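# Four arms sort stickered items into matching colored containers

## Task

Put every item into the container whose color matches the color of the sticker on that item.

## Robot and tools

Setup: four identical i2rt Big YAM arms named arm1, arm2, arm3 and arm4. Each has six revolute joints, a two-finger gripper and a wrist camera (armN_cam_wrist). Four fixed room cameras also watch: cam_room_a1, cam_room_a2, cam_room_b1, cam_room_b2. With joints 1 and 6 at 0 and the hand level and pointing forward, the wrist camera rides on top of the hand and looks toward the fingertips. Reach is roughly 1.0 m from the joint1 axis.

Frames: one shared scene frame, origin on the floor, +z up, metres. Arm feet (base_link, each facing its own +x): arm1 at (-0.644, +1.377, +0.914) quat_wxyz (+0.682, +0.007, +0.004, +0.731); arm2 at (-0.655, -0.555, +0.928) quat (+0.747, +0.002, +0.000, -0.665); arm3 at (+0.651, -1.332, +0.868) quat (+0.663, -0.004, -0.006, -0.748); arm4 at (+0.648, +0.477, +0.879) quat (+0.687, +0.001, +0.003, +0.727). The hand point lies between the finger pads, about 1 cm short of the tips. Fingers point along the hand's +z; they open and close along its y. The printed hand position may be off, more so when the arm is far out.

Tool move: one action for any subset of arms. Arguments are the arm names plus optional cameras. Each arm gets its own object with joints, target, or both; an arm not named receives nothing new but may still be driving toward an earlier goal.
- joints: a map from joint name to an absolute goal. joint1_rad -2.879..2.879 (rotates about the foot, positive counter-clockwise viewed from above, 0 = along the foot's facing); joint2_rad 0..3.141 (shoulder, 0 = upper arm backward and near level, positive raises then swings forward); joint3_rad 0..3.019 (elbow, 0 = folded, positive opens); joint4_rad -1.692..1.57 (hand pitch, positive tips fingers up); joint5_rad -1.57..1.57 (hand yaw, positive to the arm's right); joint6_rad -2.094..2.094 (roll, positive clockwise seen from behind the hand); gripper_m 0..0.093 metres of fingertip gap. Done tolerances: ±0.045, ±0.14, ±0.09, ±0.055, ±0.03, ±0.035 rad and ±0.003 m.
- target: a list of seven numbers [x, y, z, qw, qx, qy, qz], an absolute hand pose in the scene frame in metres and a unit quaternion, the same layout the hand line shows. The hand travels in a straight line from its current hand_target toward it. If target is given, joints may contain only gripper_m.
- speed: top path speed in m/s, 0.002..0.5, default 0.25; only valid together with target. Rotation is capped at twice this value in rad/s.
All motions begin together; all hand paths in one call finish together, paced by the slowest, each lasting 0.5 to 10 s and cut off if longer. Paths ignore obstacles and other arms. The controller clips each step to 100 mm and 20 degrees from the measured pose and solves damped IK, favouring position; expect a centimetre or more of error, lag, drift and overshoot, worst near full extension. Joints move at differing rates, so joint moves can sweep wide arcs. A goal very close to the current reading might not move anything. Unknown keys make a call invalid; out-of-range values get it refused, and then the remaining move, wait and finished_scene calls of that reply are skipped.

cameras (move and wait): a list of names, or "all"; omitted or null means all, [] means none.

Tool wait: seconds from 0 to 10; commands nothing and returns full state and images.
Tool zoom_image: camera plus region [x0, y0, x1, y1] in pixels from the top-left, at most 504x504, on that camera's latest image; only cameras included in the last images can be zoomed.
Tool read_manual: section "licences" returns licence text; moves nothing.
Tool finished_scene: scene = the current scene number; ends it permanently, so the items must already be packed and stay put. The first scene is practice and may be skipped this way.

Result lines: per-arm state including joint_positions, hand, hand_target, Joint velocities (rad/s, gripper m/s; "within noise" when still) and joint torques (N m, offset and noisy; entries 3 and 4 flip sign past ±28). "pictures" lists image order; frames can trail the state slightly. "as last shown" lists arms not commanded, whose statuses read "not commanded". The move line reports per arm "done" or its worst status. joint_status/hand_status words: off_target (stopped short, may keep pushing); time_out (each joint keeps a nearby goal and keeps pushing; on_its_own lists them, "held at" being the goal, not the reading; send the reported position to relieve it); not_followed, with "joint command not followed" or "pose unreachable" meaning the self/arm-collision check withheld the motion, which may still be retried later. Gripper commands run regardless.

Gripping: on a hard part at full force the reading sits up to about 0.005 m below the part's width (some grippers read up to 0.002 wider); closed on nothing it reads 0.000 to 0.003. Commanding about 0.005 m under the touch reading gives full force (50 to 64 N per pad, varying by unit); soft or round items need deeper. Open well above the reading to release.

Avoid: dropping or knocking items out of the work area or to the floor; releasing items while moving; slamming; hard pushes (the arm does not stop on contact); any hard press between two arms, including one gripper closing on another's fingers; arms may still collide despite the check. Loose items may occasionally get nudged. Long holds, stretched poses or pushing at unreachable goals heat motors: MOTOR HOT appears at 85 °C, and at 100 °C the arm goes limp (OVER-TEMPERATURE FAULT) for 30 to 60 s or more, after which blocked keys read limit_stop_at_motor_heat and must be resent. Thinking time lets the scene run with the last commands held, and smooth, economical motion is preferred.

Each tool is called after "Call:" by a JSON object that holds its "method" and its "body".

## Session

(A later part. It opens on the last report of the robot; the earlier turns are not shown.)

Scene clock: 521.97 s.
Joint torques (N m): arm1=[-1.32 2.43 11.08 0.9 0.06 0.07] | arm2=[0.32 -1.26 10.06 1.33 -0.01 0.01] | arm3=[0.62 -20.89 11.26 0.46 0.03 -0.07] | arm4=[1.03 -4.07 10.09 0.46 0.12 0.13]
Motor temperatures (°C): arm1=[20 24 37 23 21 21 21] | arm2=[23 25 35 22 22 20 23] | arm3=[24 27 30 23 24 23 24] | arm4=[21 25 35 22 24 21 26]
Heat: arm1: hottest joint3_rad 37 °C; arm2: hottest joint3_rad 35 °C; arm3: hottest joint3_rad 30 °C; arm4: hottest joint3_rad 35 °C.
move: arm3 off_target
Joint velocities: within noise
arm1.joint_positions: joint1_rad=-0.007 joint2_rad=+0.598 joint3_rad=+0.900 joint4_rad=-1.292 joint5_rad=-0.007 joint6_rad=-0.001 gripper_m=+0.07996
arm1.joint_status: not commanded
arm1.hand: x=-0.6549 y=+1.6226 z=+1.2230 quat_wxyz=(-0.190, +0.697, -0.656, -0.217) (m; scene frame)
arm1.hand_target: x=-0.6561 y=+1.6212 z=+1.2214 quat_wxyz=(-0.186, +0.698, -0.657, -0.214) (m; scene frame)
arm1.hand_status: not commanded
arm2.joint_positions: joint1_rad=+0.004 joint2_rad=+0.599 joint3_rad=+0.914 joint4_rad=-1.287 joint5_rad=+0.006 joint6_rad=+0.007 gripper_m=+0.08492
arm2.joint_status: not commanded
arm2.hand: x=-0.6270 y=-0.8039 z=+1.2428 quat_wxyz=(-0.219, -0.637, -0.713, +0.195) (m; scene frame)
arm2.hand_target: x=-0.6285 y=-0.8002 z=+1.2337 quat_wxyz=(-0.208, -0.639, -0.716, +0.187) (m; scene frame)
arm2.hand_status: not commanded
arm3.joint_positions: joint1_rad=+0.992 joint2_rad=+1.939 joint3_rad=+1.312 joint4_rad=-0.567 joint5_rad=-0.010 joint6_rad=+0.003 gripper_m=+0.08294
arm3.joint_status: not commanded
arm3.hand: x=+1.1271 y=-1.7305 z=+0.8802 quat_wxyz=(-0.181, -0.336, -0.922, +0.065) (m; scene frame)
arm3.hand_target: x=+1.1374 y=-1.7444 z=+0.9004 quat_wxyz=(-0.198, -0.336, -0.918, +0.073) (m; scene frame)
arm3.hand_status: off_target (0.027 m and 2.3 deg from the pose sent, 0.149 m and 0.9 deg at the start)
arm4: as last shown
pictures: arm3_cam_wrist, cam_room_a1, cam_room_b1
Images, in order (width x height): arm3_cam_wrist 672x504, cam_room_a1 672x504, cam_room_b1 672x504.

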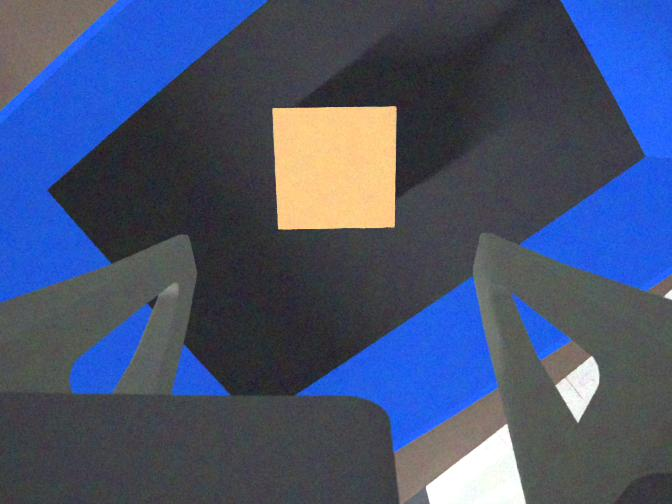

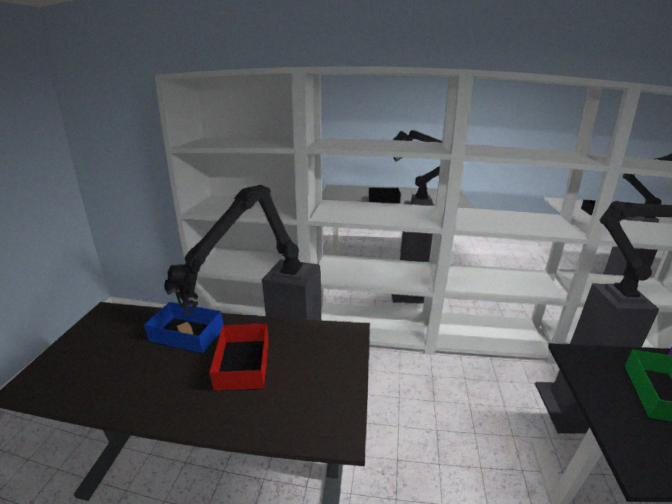

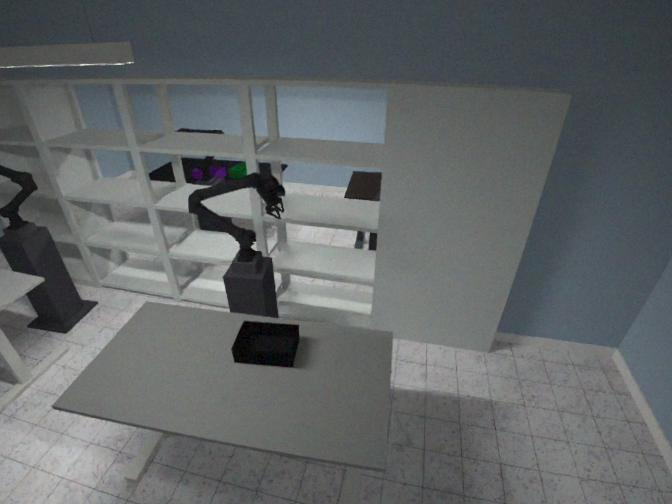

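Call:
{"method": "move", "body": {"arm3": {"joints": {"joint2_rad": 0.8, "joint3_rad": 0.85, "joint4_rad": -1.0}}, "cameras": ["cam_room_a1", "cam_room_a2", "cam_room_b1", "cam_room_b2"]}}

Scene clock: 527.30 s.
Joint torques (N m): arm1=[-1.32 2.2 11.08 1.07 0.07 0.1] | arm2=[0.32 -1.2 10.03 1.4 -0.01 0] | arm3=[0.79 -3.02 9.29 0.96 0.02 -0.07] | arm4=[0.62 -3.43 10.13 0.42 0.1 0.12]
Motor temperatures (°C): arm1=[20 24 37 23 21 21 21] | arm2=[23 25 35 22 22 20 23] | arm3=[24 27 31 23 24 23 24] | arm4=[21 25 35 22 24 21 26]
Heat: arm1: hottest joint3_rad 37 °C; arm2: hottest joint3_rad 35 °C; arm3: hottest joint3_rad 31 °C; arm4: hottest joint3_rad 35 °C.
move: arm3 done
Joint velocities: arm1=[-0.015 -0.015 0.002 -0.046 -0.007 0.037 0.001] | arm2=[within noise] | arm3=[within noise] | arm4=[within noise]
arm1, arm2, arm4: as last shown
arm3.joint_positions: joint1_rad=+0.992 joint2_rad=+0.795 joint3_rad=+0.857 joint4_rad=-0.994 joint5_rad=-0.010 joint6_rad=+0.003 gripper_m=+0.08294
arm3.joint_status: all done
arm3.hand: x=+0.9062 y=-1.5412 z=+1.1454 quat_wxyz=(-0.300, -0.323, -0.891, +0.109) (m; scene frame)
arm3.hand_target: x=+0.9034 y=-1.5418 z=+1.1394 quat_wxyz=(-0.291, -0.326, -0.893, +0.107) (m; scene frame)
arm3.hand_status: not commanded
pictures: cam_room_a1, cam_room_a2, cam_room_b1, cam_room_b2
Images, in order (width x height): cam_room_a1 672x504, cam_room_a2 672x504, cam_room_b1 672x504, cam_room_b2 672x504.

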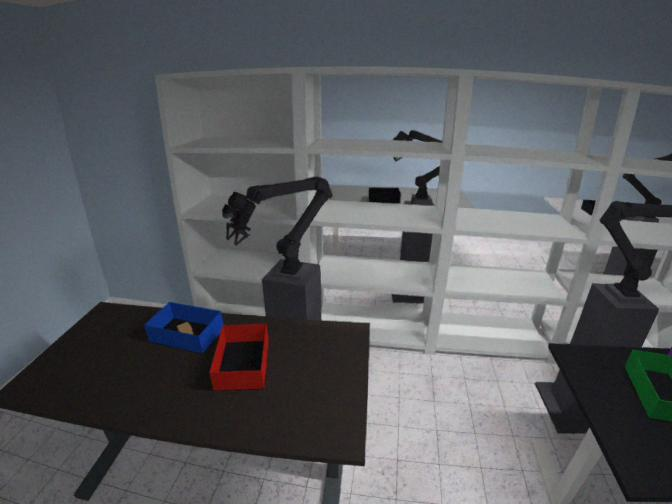

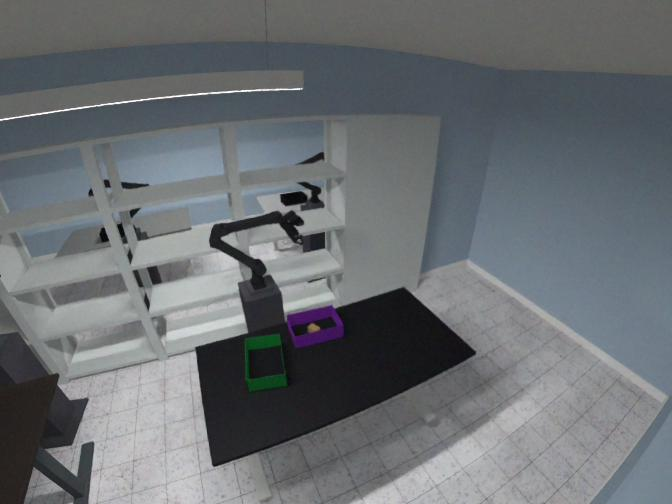

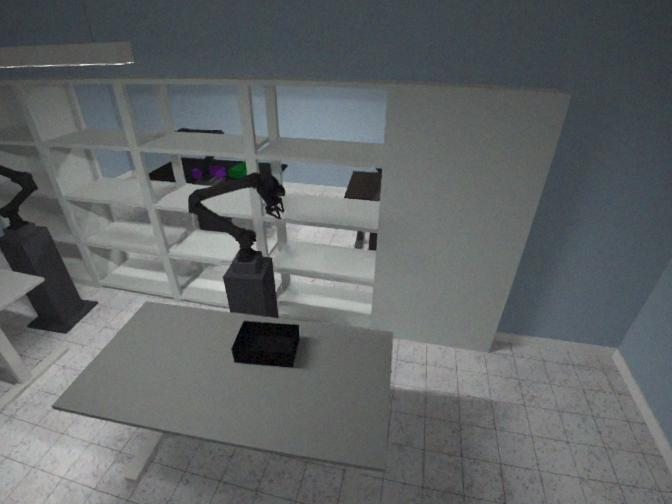

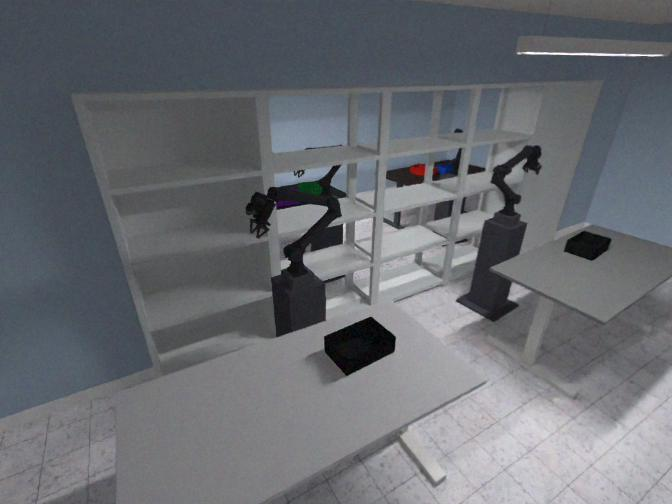

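Call:
{"method": "zoom_image", "body": {"camera": "cam_room_b2", "region": [310, 310, 410, 385]}}

Call:
{"method": "zoom_image", "body": {"camera": "cam_room_b1", "region": [220, 310, 320, 385]}}

Scaled by 5.040.

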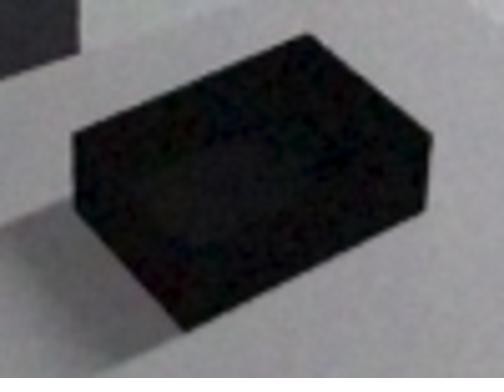

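Scaled by 5.040.

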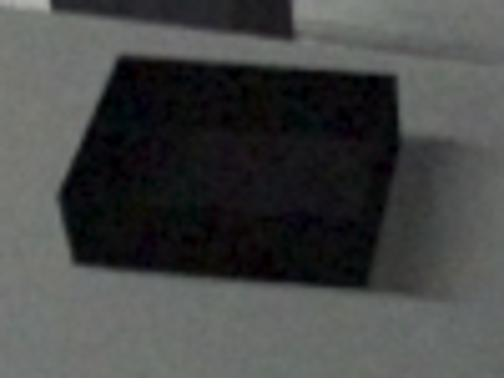

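Both trays are empty, and each item is in its container.

Call:
{"method": "finished_scene", "body": {"scene": 3}}

The scene is finished: the task was done.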